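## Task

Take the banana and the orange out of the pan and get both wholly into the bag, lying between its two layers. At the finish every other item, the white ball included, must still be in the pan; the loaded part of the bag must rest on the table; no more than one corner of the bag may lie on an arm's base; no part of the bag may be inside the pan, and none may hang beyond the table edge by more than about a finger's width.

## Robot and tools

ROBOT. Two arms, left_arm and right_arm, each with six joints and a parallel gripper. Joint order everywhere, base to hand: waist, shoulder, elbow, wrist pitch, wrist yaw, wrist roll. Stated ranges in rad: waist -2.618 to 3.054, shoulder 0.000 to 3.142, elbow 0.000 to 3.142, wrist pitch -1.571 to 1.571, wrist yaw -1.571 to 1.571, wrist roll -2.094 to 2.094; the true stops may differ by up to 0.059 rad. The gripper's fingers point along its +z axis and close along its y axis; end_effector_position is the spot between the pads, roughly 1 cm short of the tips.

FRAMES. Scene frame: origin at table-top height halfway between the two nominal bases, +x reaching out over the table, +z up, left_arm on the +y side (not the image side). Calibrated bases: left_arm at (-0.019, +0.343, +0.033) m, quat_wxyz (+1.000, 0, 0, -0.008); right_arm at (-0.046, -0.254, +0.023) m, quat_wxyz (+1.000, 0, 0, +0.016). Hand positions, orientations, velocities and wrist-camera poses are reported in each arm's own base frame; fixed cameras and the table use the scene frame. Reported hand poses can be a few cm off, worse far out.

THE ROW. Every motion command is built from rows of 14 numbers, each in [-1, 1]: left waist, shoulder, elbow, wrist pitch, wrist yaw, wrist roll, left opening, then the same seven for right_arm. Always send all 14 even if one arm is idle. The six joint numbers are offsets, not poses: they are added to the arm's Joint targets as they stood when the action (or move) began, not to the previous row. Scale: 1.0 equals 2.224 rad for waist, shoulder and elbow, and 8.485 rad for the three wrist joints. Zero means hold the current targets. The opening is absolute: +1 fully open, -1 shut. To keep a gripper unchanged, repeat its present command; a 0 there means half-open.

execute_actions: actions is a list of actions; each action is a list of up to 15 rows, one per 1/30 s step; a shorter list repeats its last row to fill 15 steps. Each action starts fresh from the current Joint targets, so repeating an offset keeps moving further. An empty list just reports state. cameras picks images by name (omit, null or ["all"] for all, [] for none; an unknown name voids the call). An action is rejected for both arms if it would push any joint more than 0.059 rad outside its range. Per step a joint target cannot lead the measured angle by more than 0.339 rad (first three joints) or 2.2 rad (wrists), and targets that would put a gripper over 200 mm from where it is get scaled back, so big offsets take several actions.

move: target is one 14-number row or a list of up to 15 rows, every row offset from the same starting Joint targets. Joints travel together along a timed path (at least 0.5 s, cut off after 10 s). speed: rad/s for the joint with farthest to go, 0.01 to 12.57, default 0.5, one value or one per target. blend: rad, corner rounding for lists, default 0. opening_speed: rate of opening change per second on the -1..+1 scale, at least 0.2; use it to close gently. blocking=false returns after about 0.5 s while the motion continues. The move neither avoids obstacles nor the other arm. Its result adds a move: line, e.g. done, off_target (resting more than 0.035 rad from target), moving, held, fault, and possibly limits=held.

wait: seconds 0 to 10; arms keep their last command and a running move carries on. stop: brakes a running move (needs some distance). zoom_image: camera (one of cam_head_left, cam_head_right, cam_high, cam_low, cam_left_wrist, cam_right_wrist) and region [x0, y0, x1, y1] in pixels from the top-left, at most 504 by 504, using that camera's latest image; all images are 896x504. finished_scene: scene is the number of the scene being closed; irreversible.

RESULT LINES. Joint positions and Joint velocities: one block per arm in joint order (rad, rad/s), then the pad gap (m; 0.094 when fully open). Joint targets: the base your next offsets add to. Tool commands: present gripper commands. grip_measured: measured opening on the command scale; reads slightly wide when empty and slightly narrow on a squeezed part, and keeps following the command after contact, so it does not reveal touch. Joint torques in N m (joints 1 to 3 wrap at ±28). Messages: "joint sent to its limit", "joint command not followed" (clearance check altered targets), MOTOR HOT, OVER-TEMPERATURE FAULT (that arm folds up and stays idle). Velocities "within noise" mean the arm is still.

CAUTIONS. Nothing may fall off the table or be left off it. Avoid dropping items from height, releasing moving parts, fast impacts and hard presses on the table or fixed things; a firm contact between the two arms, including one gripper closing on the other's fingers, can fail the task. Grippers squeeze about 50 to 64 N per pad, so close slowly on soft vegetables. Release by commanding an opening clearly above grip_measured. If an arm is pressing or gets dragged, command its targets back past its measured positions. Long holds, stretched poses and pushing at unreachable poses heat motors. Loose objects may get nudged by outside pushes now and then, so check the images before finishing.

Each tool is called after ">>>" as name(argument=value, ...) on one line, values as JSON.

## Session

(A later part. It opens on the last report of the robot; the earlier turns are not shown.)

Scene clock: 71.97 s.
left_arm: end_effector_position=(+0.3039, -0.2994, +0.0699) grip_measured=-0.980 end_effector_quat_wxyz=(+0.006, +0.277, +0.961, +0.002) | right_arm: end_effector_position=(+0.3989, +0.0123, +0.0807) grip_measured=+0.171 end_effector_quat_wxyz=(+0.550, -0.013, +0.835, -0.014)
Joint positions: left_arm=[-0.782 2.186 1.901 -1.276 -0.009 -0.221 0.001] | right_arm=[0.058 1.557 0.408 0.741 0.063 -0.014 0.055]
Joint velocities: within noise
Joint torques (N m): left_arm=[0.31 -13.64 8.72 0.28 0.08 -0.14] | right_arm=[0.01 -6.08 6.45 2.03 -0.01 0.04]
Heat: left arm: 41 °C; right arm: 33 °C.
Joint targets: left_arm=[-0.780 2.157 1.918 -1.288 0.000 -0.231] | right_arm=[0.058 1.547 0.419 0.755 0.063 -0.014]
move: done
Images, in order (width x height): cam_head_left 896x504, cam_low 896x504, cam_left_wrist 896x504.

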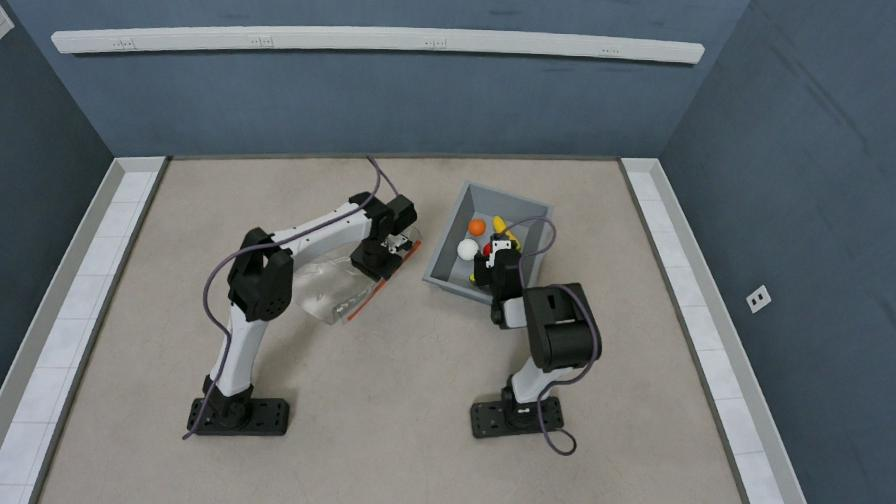

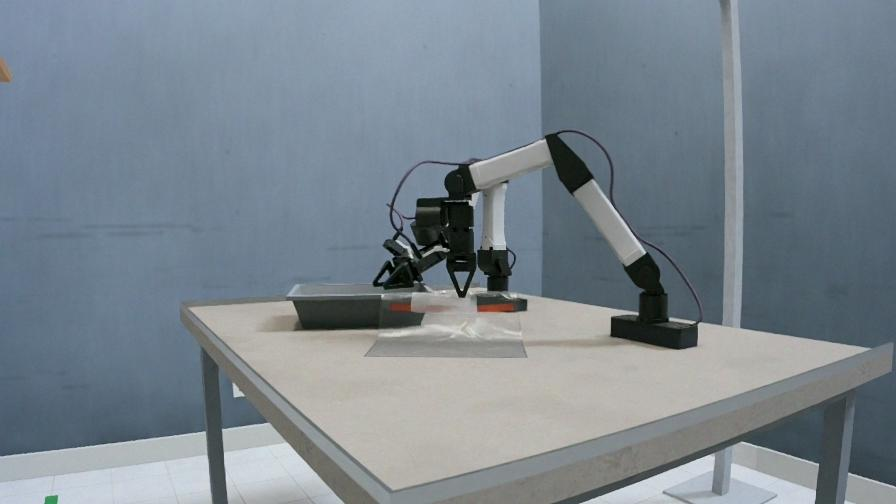

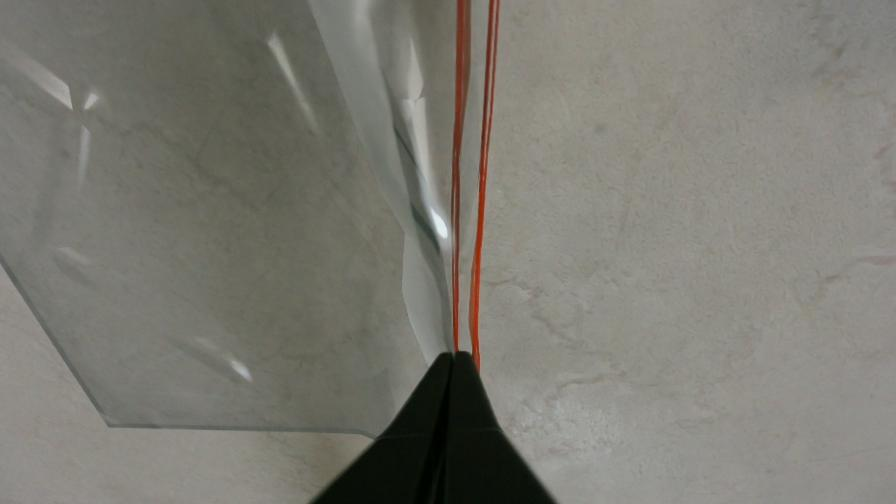

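>>> move(target=[[0.0247,0.0306,-0.0755,0.0213,0,0.0065,-1,0,0,0,0,0,0,0.17],[0.067,0.0517,-0.1088,0.0345,0,0.0176,-1,0,0,0,0,0,0,0.17]], speed=0.2, blend=0.03, cameras=["cam_low","cam_left_wrist"])

>>> zoom_image(camera="cam_low", region=[340, 240, 560, 400])

Scene clock: 74.67 s.
left_arm: end_effector_position=(+0.3423, -0.2496, -0.0104) grip_measured=-0.981 end_effector_quat_wxyz=(-0.001, +0.267, +0.964, +0.006) | right_arm: end_effector_position=(+0.3989, +0.0123, +0.0807) grip_measured=+0.171 end_effector_quat_wxyz=(+0.550, -0.013, +0.835, -0.014)
Joint positions: left_arm=[-0.634 2.252 1.685 -1.01 -0.009 -0.093 0.001] | right_arm=[0.058 1.557 0.408 0.741 0.063 -0.014 0.055]
Joint velocities: within noise
Joint torques (N m): left_arm=[0.39 -10.1 5.72 0.55 0.09 0.04] | right_arm=[0.05 -6.08 6.43 2.03 -0.01 0.04]
Heat: left arm: 42 °C; right arm: 34 °C.
Joint targets: left_arm=[-0.631 2.272 1.676 -0.996 0.000 -0.081] | right_arm=[0.058 1.547 0.419 0.755 0.063 -0.014]
move: done
Images, in order (width x height): cam_low 896x504, cam_left_wrist 896x504.

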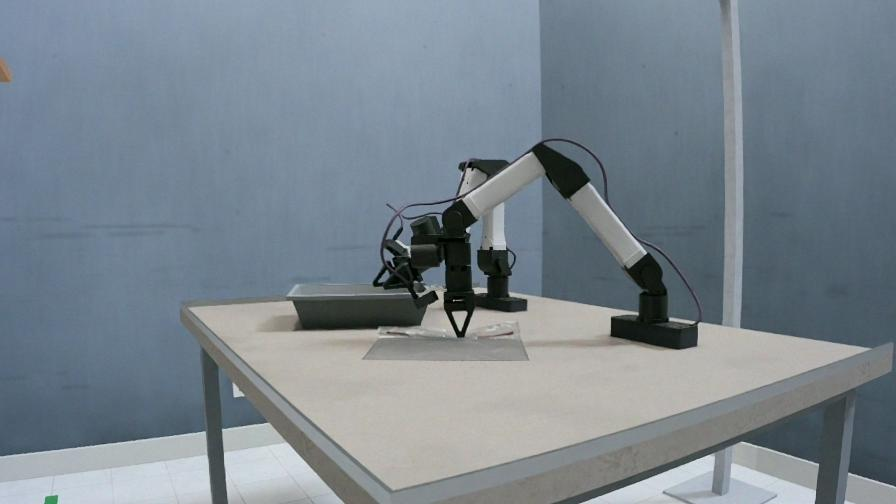

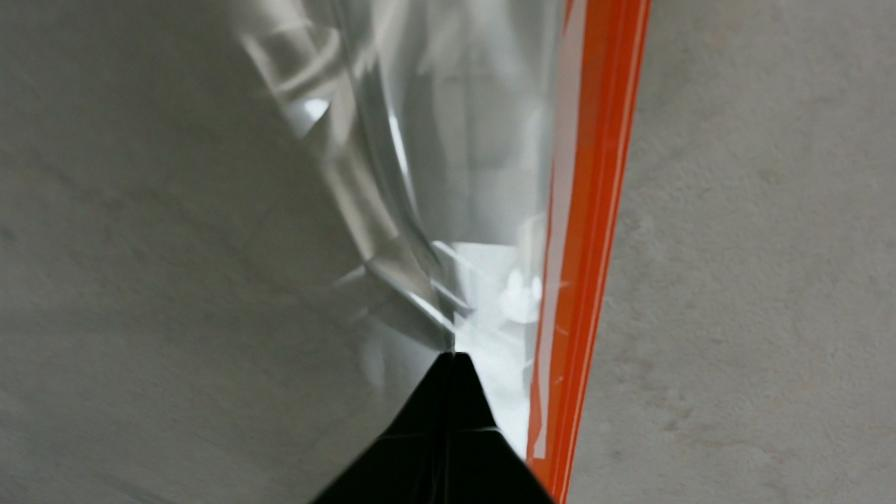

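Scaled by 2.291 from the camera's 896x504 image, which has a finer 1280x720 frame.

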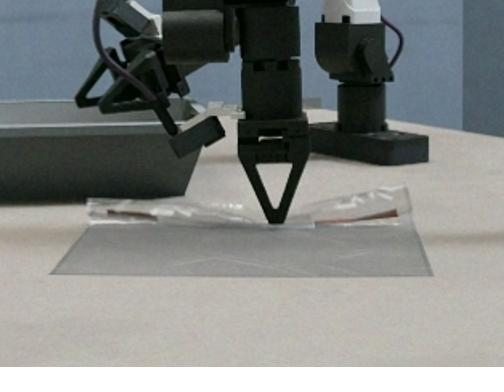

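>>> move(target=[[0,0,0,0,0,0,-0.3,0,0,0,0,0,0,0.17],[0,-0.0517,0.1817,-0.0533,0,0,-0.3,0,0,0,0,0,0,0.17]], speed=0.4, opening_speed=0.8, cameras=["cam_low","cam_head_left","cam_left_wrist"])

>>> zoom_image(camera="cam_low", region=[340, 260, 560, 400])

>>> zoom_image(camera="cam_head_left", region=[250, 180, 450, 350])

Scene clock: 78.07 s.
left_arm: end_effector_position=(+0.3443, -0.2510, +0.1121) grip_measured=-0.302 end_effector_quat_wxyz=(+0.009, +0.268, +0.964, +0.002) | right_arm: end_effector_position=(+0.3989, +0.0123, +0.0807) grip_measured=+0.171 end_effector_quat_wxyz=(+0.550, -0.013, +0.835, -0.014)
Joint positions: left_arm=[-0.634 2.183 2.064 -1.436 -0.009 -0.092 0.033] | right_arm=[0.058 1.557 0.408 0.741 0.063 -0.014 0.055]
Joint velocities: within noise
Joint torques (N m): left_arm=[0.43 -13.42 8.61 0.29 0.09 0.06] | right_arm=[0.05 -6.09 6.42 2.03 -0.01 0.04]
Heat: left arm: 42 °C; right arm: 34 °C.
Joint targets: left_arm=[-0.631 2.157 2.080 -1.448 0.000 -0.081] | right_arm=[0.058 1.547 0.419 0.755 0.063 -0.014]
move: done
Images, in order (width x height): cam_head_left 896x504, cam_low 896x504, cam_left_wrist 896x504.

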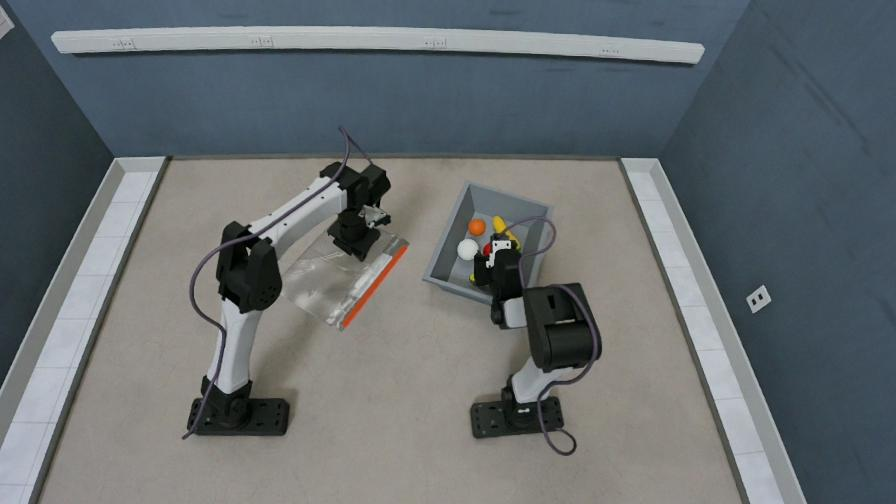

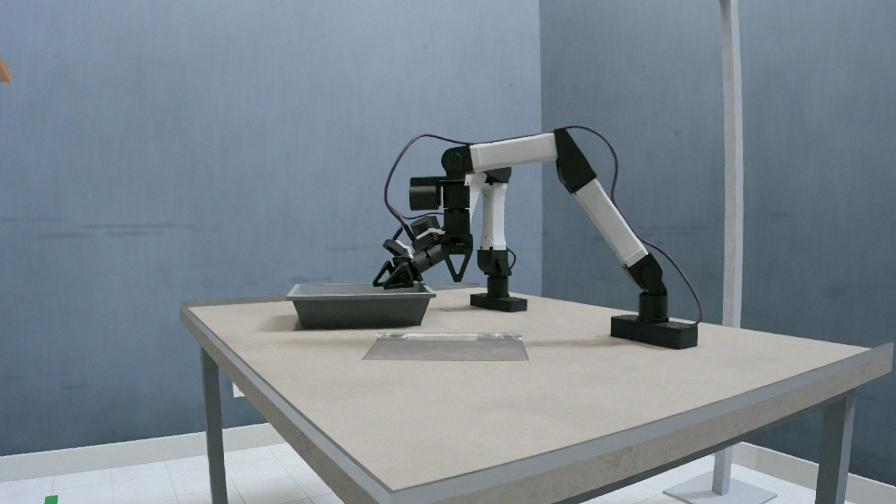

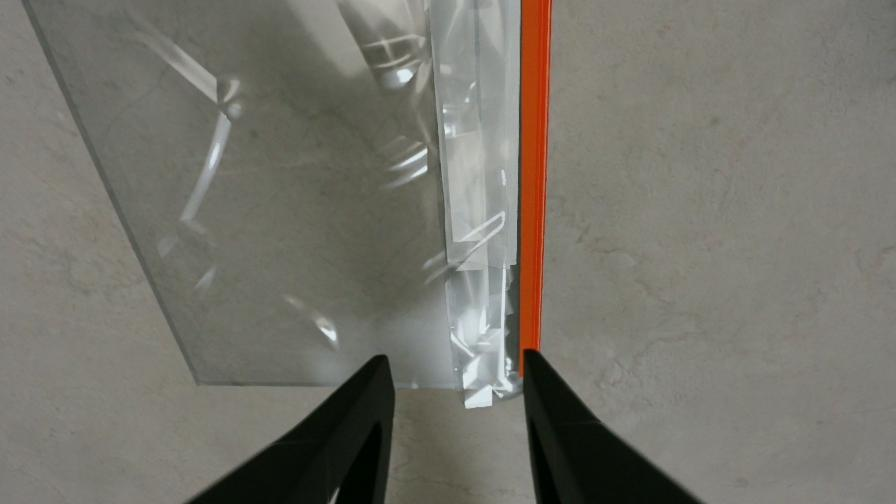

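Scaled by 2.291 from the camera's 896x504 image, which has a finer 1280x720 frame.

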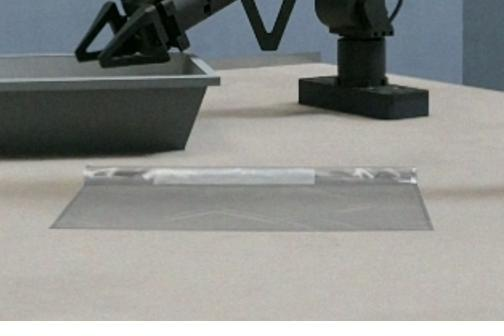

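Scaled by 2.520 from the camera's 896x504 image, which has a finer 1280x720 frame.

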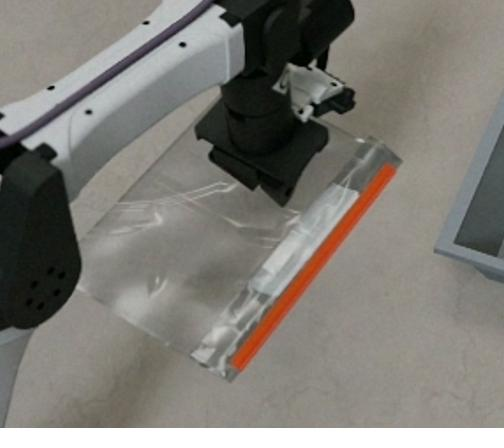

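>>> move(target=[-0.0443,0.085,-0.0513,0.0268,0,-0.0132,-0.3,0,0,0,0,0,0,0.17], speed=0.4, cameras=["cam_left_wrist"])

Scene clock: 80.73 s.
left_arm: end_effector_position=(+0.3338, -0.2961, +0.0233) grip_measured=-0.301 end_effector_quat_wxyz=(-0.011, +0.271, +0.963, +0.011) | right_arm: end_effector_position=(+0.3989, +0.0123, +0.0807) grip_measured=+0.171 end_effector_quat_wxyz=(+0.550, -0.013, +0.835, -0.014)
Joint positions: left_arm=[-0.729 2.339 1.97 -1.232 -0.009 -0.181 0.033] | right_arm=[0.058 1.557 0.408 0.741 0.063 -0.014 0.055]
Joint velocities: within noise
Joint torques (N m): left_arm=[0.23 -11.82 6.5 0.44 0.09 -0.14] | right_arm=[0.03 -6.09 6.42 2.03 -0.01 0.04]
Heat: left arm: 42 °C; right arm: 34 °C.
Joint targets: left_arm=[-0.730 2.346 1.966 -1.220 0.000 -0.193] | right_arm=[0.058 1.547 0.419 0.755 0.063 -0.014]
move: done
Images, in order (width x height): cam_left_wrist 896x504.

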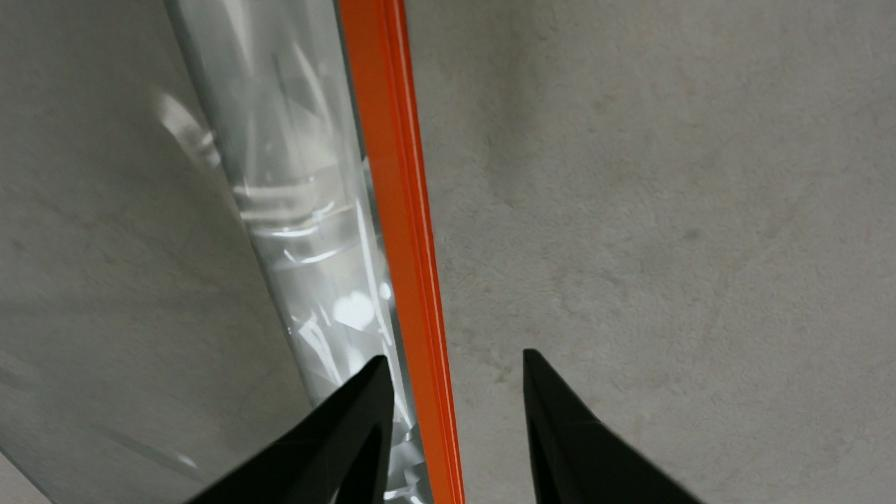

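>>> zoom_image(camera="cam_left_wrist", region=[120, 0, 560, 504])

>>> zoom_image(camera="cam_low", region=[340, 310, 540, 370])

Scaled by 1.000.

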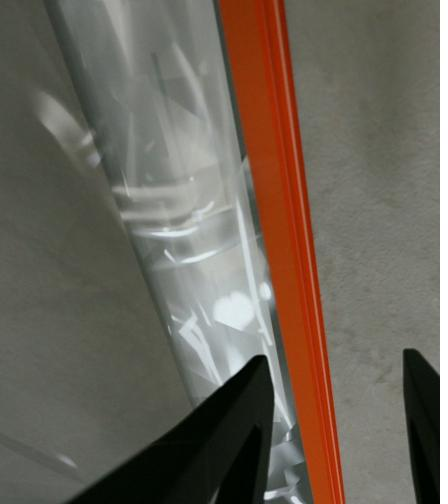

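This scene's latest camera images include none from cam_low. They are from: cam_left_wrist. cam_low's image comes with the result of a call that names it in "cameras".

>>> move(target=[[0.0126,0.004,-0.0814,0.0231,0,-0.0091,-0.3,0,0,0,0,0,0,0.17],[0.0126,0.004,-0.0814,0.0231,0,-0.0091,-1,0,0,0,0,0,0,0.17]], speed=0.2, opening_speed=0.5, cameras=["cam_left_wrist","cam_low"])

>>> zoom_image(camera="cam_low", region=[340, 260, 560, 400])

Scene clock: 85.40 s.
left_arm: end_effector_position=(+0.3374, -0.2859, -0.0157) grip_measured=-0.985 end_effector_quat_wxyz=(-0.005, +0.220, +0.976, +0.004) | right_arm: end_effector_position=(+0.3989, +0.0123, +0.0807) grip_measured=+0.171 end_effector_quat_wxyz=(+0.550, -0.013, +0.835, -0.014)
Joint positions: left_arm=[-0.704 2.339 1.812 -1.057 -0.002 -0.261 0.001] | right_arm=[0.058 1.557 0.408 0.741 0.063 -0.014 0.055]
Joint velocities: within noise
Joint torques (N m): left_arm=[0.38 -10.96 4.05 0.75 0.03 -0.12] | right_arm=[0.05 -6.09 6.43 2.03 -0.01 0.04]
Heat: left arm: 41 °C; right arm: 34 °C.
Joint targets: left_arm=[-0.701 2.355 1.785 -1.024 0.000 -0.270] | right_arm=[0.058 1.547 0.419 0.755 0.063 -0.014]
move: done
Images, in order (width x height): cam_low 896x504, cam_left_wrist 896x504.

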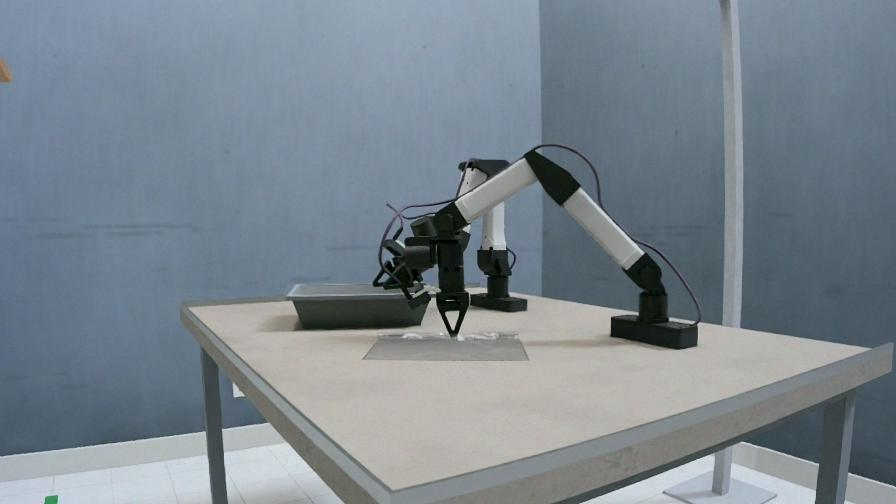

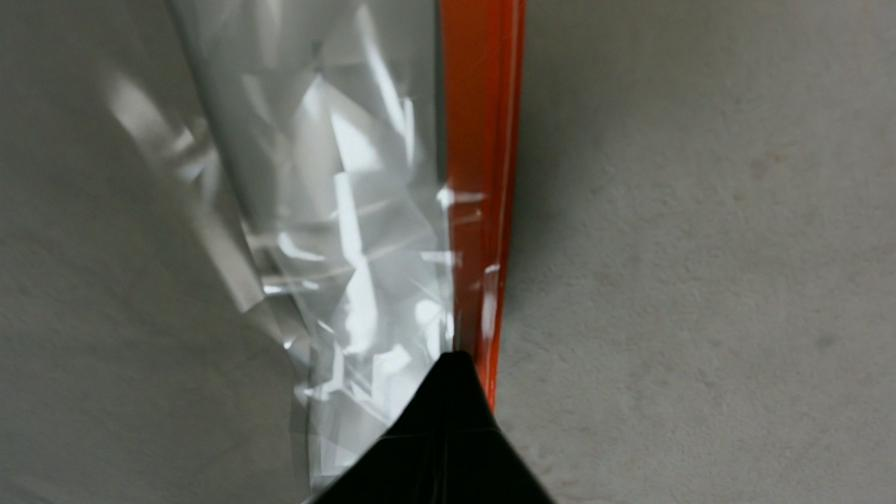

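Scaled by 2.291 from the camera's 896x504 image, which has a finer 1280x720 frame.

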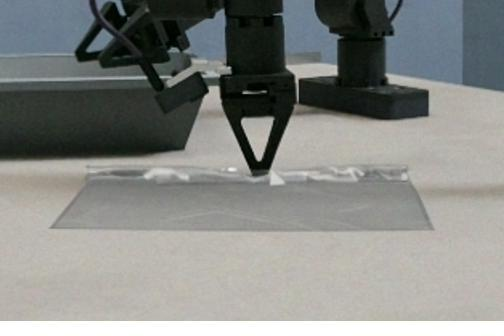

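>>> move(target=[0,-0.0495,0.143,-0.0424,0,0,-1,0,0,0,0,0,0,0.17], speed=0.3, cameras=["cam_low","cam_head_left","cam_left_wrist"])

>>> zoom_image(camera="cam_low", region=[340, 240, 560, 400])

>>> zoom_image(camera="cam_head_left", region=[250, 180, 450, 350])

Scene clock: 87.63 s.
left_arm: end_effector_position=(+0.3395, -0.2878, +0.0796) grip_measured=-0.985 end_effector_quat_wxyz=(+0.005, +0.220, +0.976, -0.001) | right_arm: end_effector_position=(+0.3989, +0.0123, +0.0807) grip_measured=+0.171 end_effector_quat_wxyz=(+0.550, -0.013, +0.835, -0.014)
Joint positions: left_arm=[-0.704 2.275 2.086 -1.372 -0.002 -0.261 0.001] | right_arm=[0.058 1.557 0.408 0.741 0.063 -0.014 0.055]
Joint velocities: within noise
Joint torques (N m): left_arm=[0.39 -14.45 8.72 0.29 0.02 -0.13] | right_arm=[0.02 -6.09 6.42 2.03 -0.01 0.05]
Heat: left arm: 42 °C; right arm: 34 °C.
Joint targets: left_arm=[-0.701 2.245 2.103 -1.384 0.000 -0.270] | right_arm=[0.058 1.547 0.419 0.755 0.063 -0.014]
move: done
Images, in order (width x height): cam_head_left 896x504, cam_low 896x504, cam_left_wrist 896x504.

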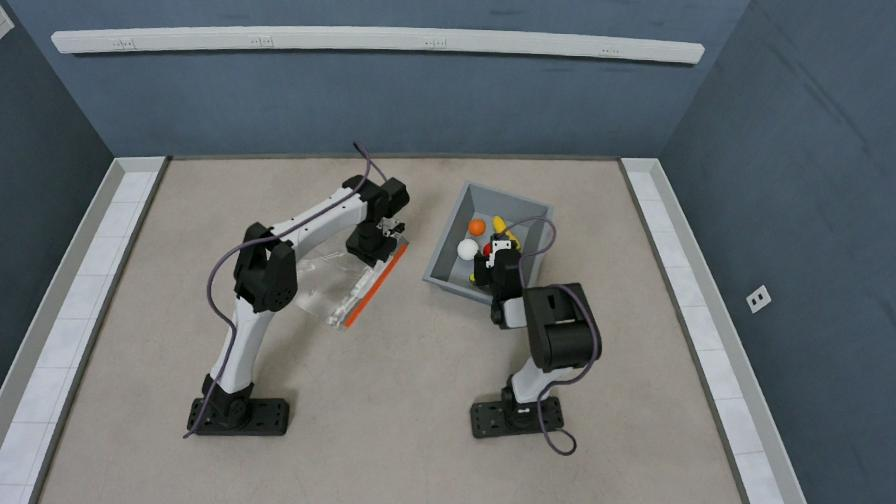

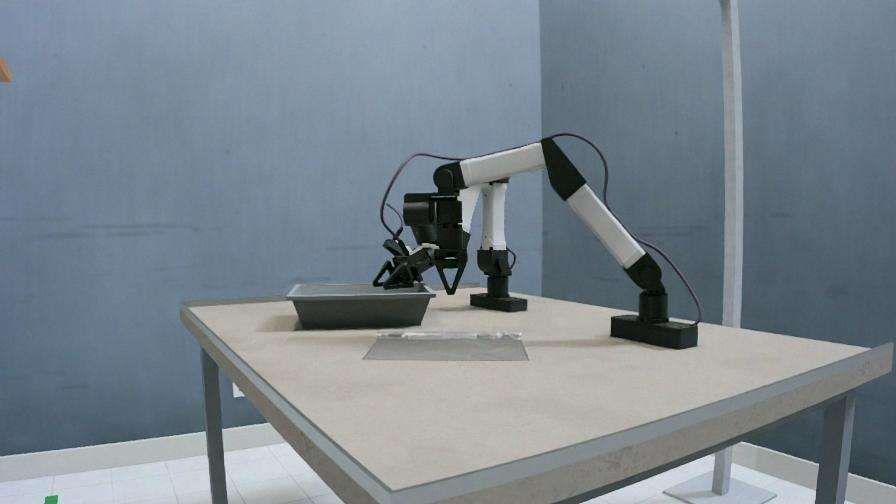

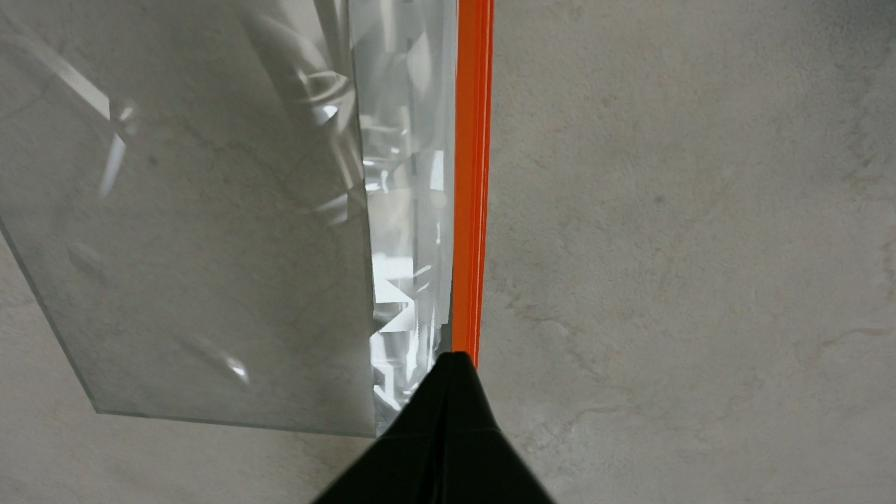

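Scaled by 2.291 from the camera's 896x504 image, which has a finer 1280x720 frame.

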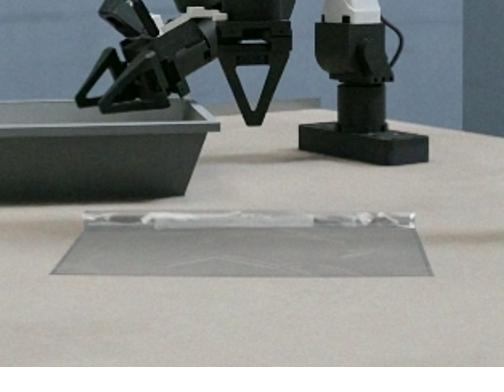

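Scaled by 2.520 from the camera's 896x504 image, which has a finer 1280x720 frame.

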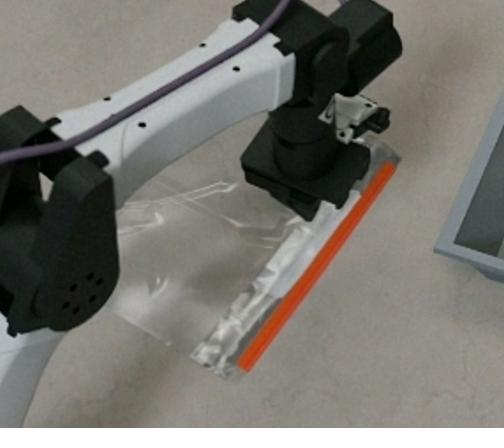

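>>> move(target=[-0.0116,0.0562,-0.1344,0.0414,0,0.0024,-0.2,0,0,0,0,0,0,0.17], speed=0.2, cameras=["cam_left_wrist"])

>>> zoom_image(camera="cam_left_wrist", region=[250, 100, 750, 504])

Scene clock: 91.13 s.
left_arm: end_effector_position=(+0.3342, -0.2955, -0.0144) grip_measured=-0.202 end_effector_quat_wxyz=(+0.000, +0.230, +0.973, +0.001) | right_arm: end_effector_position=(+0.3989, +0.0123, +0.0807) grip_measured=+0.171 end_effector_quat_wxyz=(+0.550, -0.013, +0.835, -0.014)
Joint positions: left_arm=[-0.725 2.341 1.822 -1.053 -0.002 -0.261 0.038] | right_arm=[0.058 1.557 0.408 0.741 0.063 -0.014 0.055]
Joint velocities: within noise
Joint torques (N m): left_arm=[0.02 -10.07 5.03 0.64 0.02 0.05] | right_arm=[0.02 -6.09 6.42 2.03 -0.01 0.04]
Heat: left arm: 43 °C; right arm: 34 °C.
Joint targets: left_arm=[-0.727 2.370 1.804 -1.033 0.000 -0.250] | right_arm=[0.058 1.547 0.419 0.755 0.063 -0.014]
move: done
Images, in order (width x height): cam_left_wrist 896x504.

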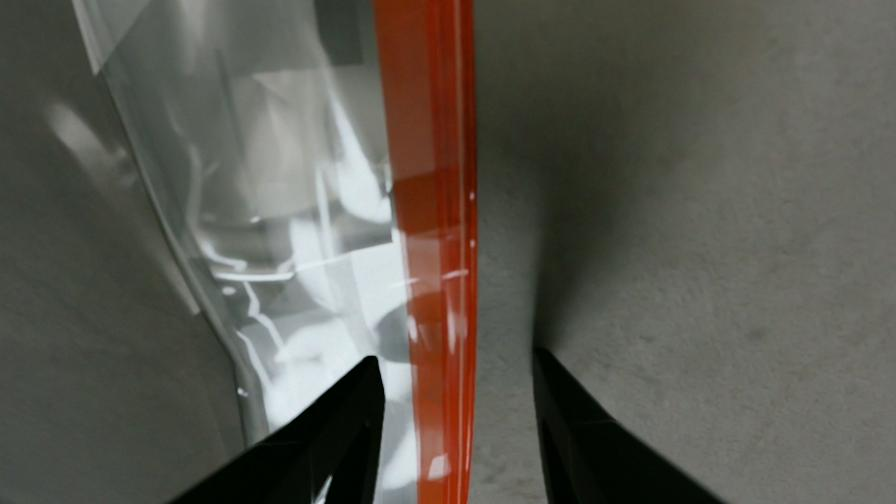

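Scaled by 1.008 from the camera's 896x504 image, which has a finer 1280x720 frame.

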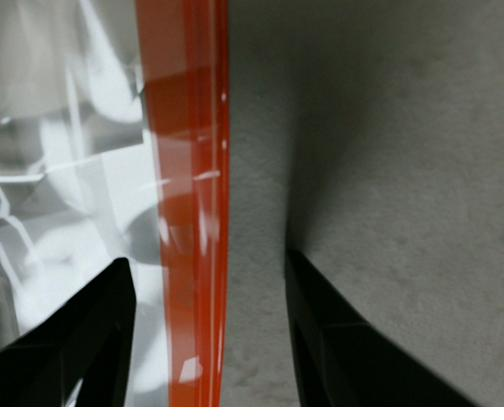

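>>> move(target=[0,0,0,0,0,0,-1,0,0,0,0,0,0,0.17], opening_speed=0.5, cameras=["cam_left_wrist","cam_low"])

>>> zoom_image(camera="cam_low", region=[340, 260, 560, 400])

Scene clock: 93.17 s.
left_arm: end_effector_position=(+0.3352, -0.2964, -0.0152) grip_measured=-0.985 end_effector_quat_wxyz=(+0.003, +0.230, +0.973, +0.000) | right_arm: end_effector_position=(+0.3989, +0.0123, +0.0807) grip_measured=+0.171 end_effector_quat_wxyz=(+0.550, -0.013, +0.835, -0.014)
Joint positions: left_arm=[-0.725 2.342 1.82 -1.044 -0.002 -0.261 0.001] | right_arm=[0.058 1.557 0.408 0.741 0.063 -0.014 0.055]
Joint velocities: within noise
Joint torques (N m): left_arm=[0.05 -10.09 5.22 0.54 0.02 0.06] | right_arm=[0.01 -6.09 6.45 2.03 -0.01 0.04]
Heat: left arm: 43 °C; right arm: 35 °C.
Joint targets: left_arm=[-0.727 2.370 1.804 -1.033 0.000 -0.250] | right_arm=[0.058 1.547 0.419 0.755 0.063 -0.014]
move: done
Images, in order (width x height): cam_low 896x504, cam_left_wrist 896x504.

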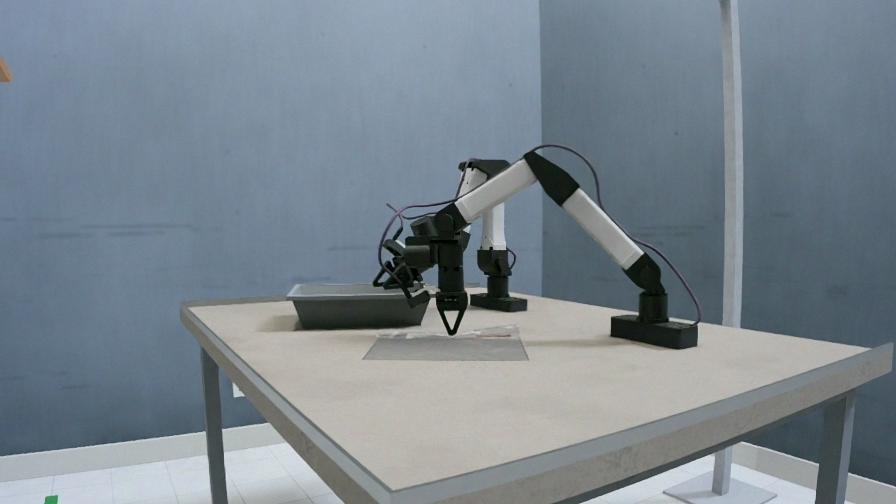

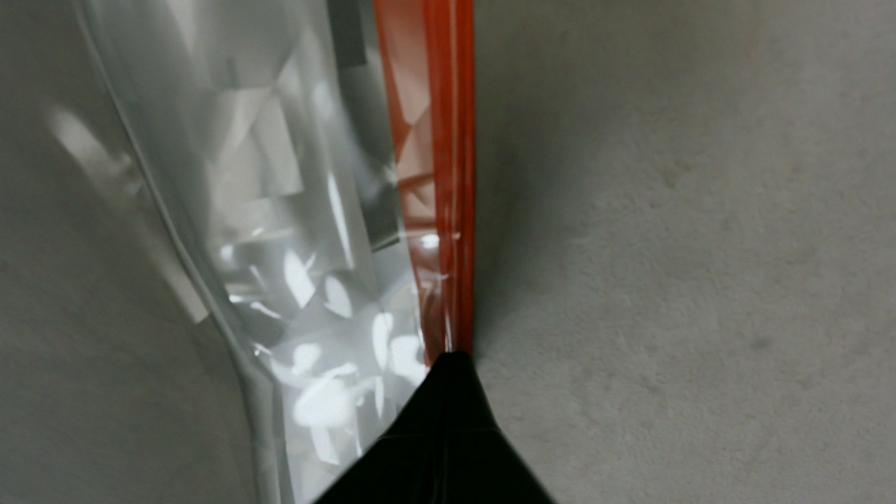

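Scaled by 2.291 from the camera's 896x504 image, which has a finer 1280x720 frame.

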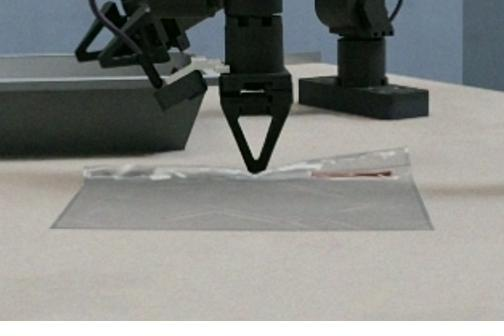

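>>> move(target=[0,-0.0441,0.1547,-0.0435,0,0,-1,0,0,0,0,0,0,0.17], speed=0.3, cameras=["cam_low","cam_head_left","cam_left_wrist"])

>>> zoom_image(camera="cam_low", region=[340, 240, 560, 400])

>>> zoom_image(camera="cam_head_left", region=[250, 180, 450, 350])

Scene clock: 95.40 s.
left_arm: end_effector_position=(+0.3375, -0.2985, +0.0803) grip_measured=-0.985 end_effector_quat_wxyz=(+0.006, +0.230, +0.973, -0.002) | right_arm: end_effector_position=(+0.3989, +0.0123, +0.0807) grip_measured=+0.171 end_effector_quat_wxyz=(+0.550, -0.013, +0.835, -0.014)
Joint positions: left_arm=[-0.725 2.3 2.132 -1.39 -0.002 -0.261 0.001] | right_arm=[0.058 1.557 0.408 0.741 0.063 -0.014 0.055]
Joint velocities: within noise
Joint torques (N m): left_arm=[0.08 -14.48 8.64 0.31 0.03 0.06] | right_arm=[0.02 -6.08 6.43 2.02 -0.01 0.04]
Heat: left arm: 44 °C; right arm: 35 °C.
Joint targets: left_arm=[-0.727 2.272 2.148 -1.402 0.000 -0.250] | right_arm=[0.058 1.547 0.419 0.755 0.063 -0.014]
move: done
Images, in order (width x height): cam_head_left 896x504, cam_low 896x504, cam_left_wrist 896x504.

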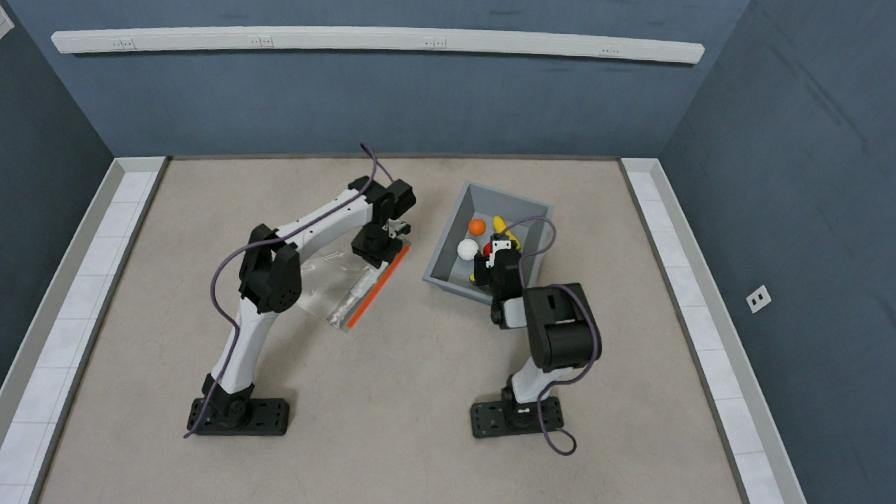

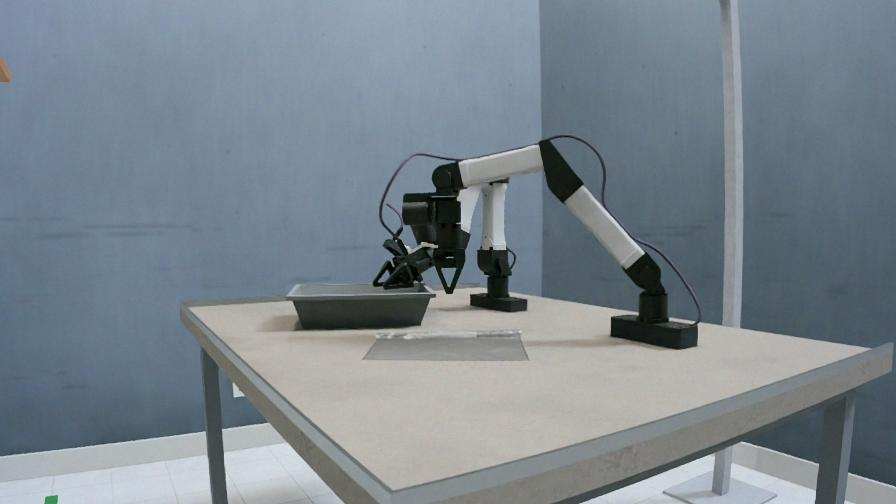

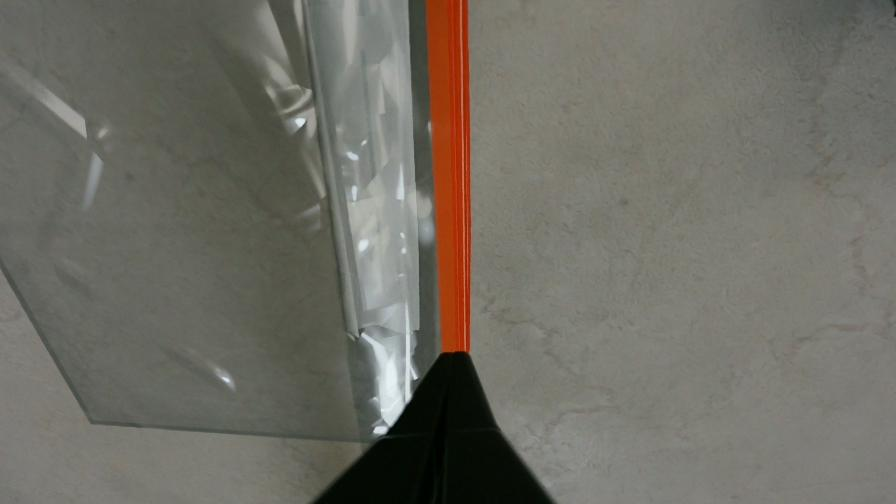

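Scaled by 2.291 from the camera's 896x504 image, which has a finer 1280x720 frame.

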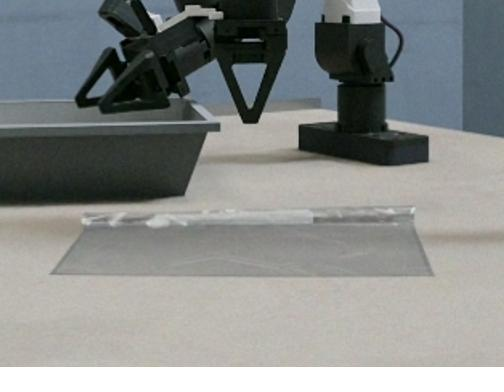

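Scaled by 2.520 from the camera's 896x504 image, which has a finer 1280x720 frame.

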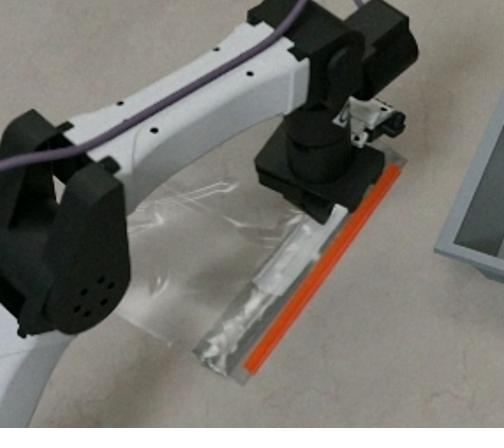

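>>> move(target=[[0.0175,0.0454,-0.1542,0.0437,0,0.0039,-1,0,0,0,0,0,0,0.17],[-0.0211,0.0621,-0.116,0.0404,0,-0.0062,-1,0,0,0,0,0,0,0.17],[-0.0535,0.0845,-0.0733,0.0356,0,-0.0147,-1,0,0,0,0,0,0,0.17]], speed=[0.2,0.1,0.1], cameras=["cam_low","cam_head_left","cam_left_wrist"])

>>> zoom_image(camera="cam_head_left", region=[250, 180, 450, 350])

Scene clock: 100.97 s.
left_arm: end_effector_position=(+0.3157, -0.3503, -0.0149) grip_measured=-0.985 end_effector_quat_wxyz=(+0.010, +0.235, +0.972, -0.006) | right_arm: end_effector_position=(+0.3989, +0.0123, +0.0807) grip_measured=+0.171 end_effector_quat_wxyz=(+0.550, -0.013, +0.835, -0.014)
Joint positions: left_arm=[-0.838 2.425 1.971 -1.092 -0.002 -0.363 0.001] | right_arm=[0.058 1.557 0.408 0.741 0.063 -0.014 0.055]
Joint velocities: within noise
Joint torques (N m): left_arm=[-0.43 -10.29 8.38 0.38 0.01 -0.15] | right_arm=[0.02 -6.08 6.43 2.03 -0.01 0.04]
Heat: left arm: 43 °C; right arm: 35 °C.
Joint targets: left_arm=[-0.846 2.460 1.985 -1.100 0.000 -0.375] | right_arm=[0.058 1.547 0.419 0.755 0.063 -0.014]
move: done
Images, in order (width x height): cam_head_left 896x504, cam_low 896x504, cam_left_wrist 896x504.

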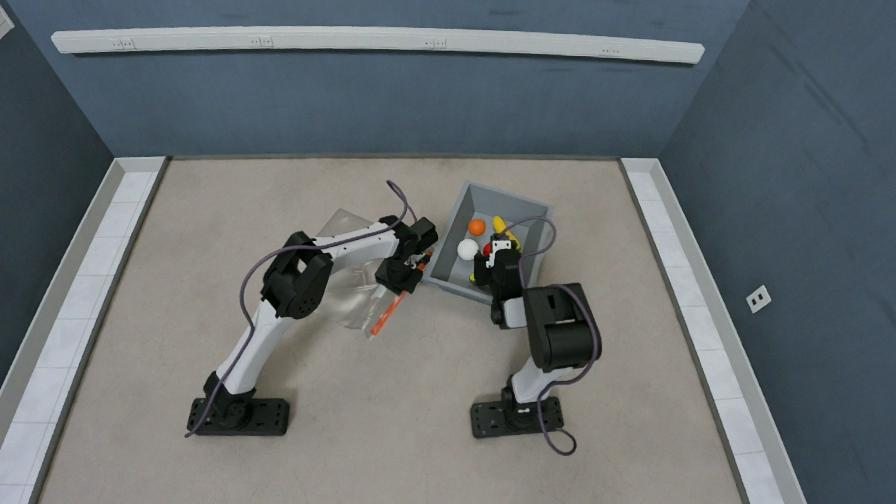

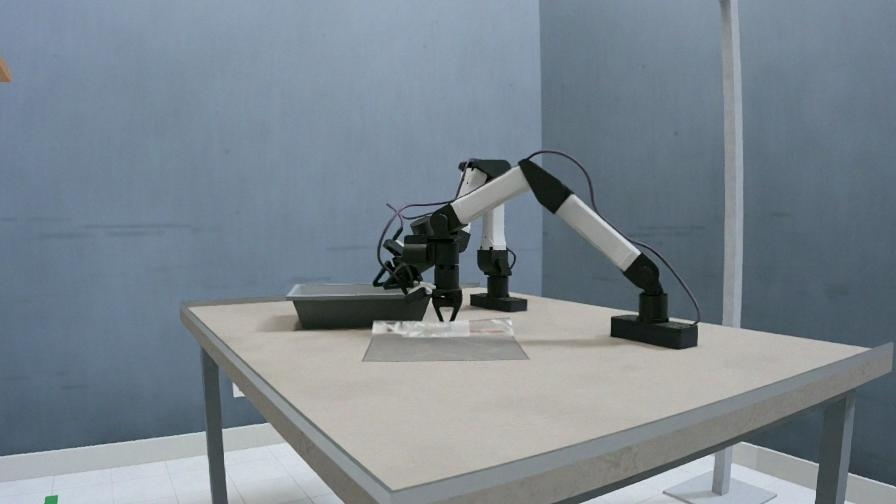

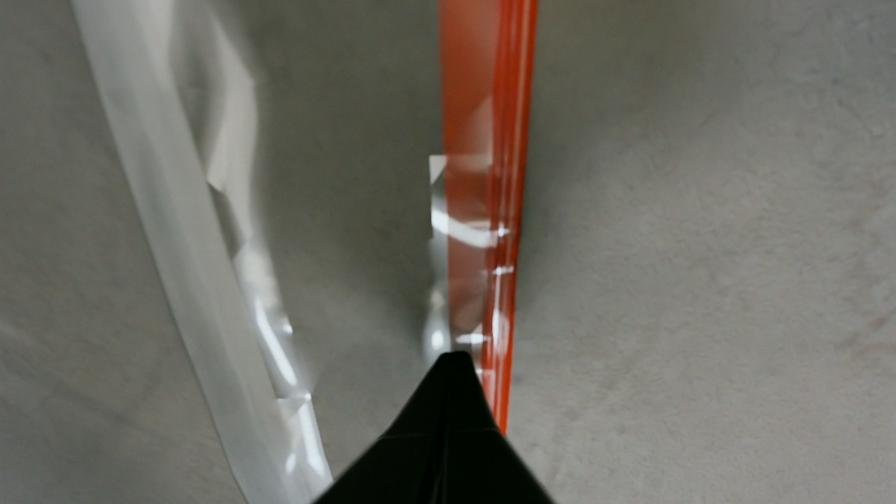

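Scaled by 2.520 from the camera's 896x504 image, which has a finer 1280x720 frame.

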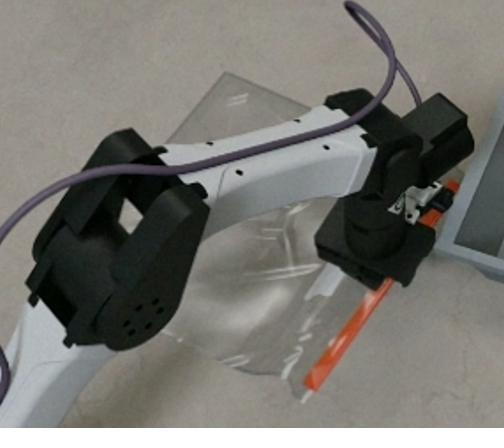

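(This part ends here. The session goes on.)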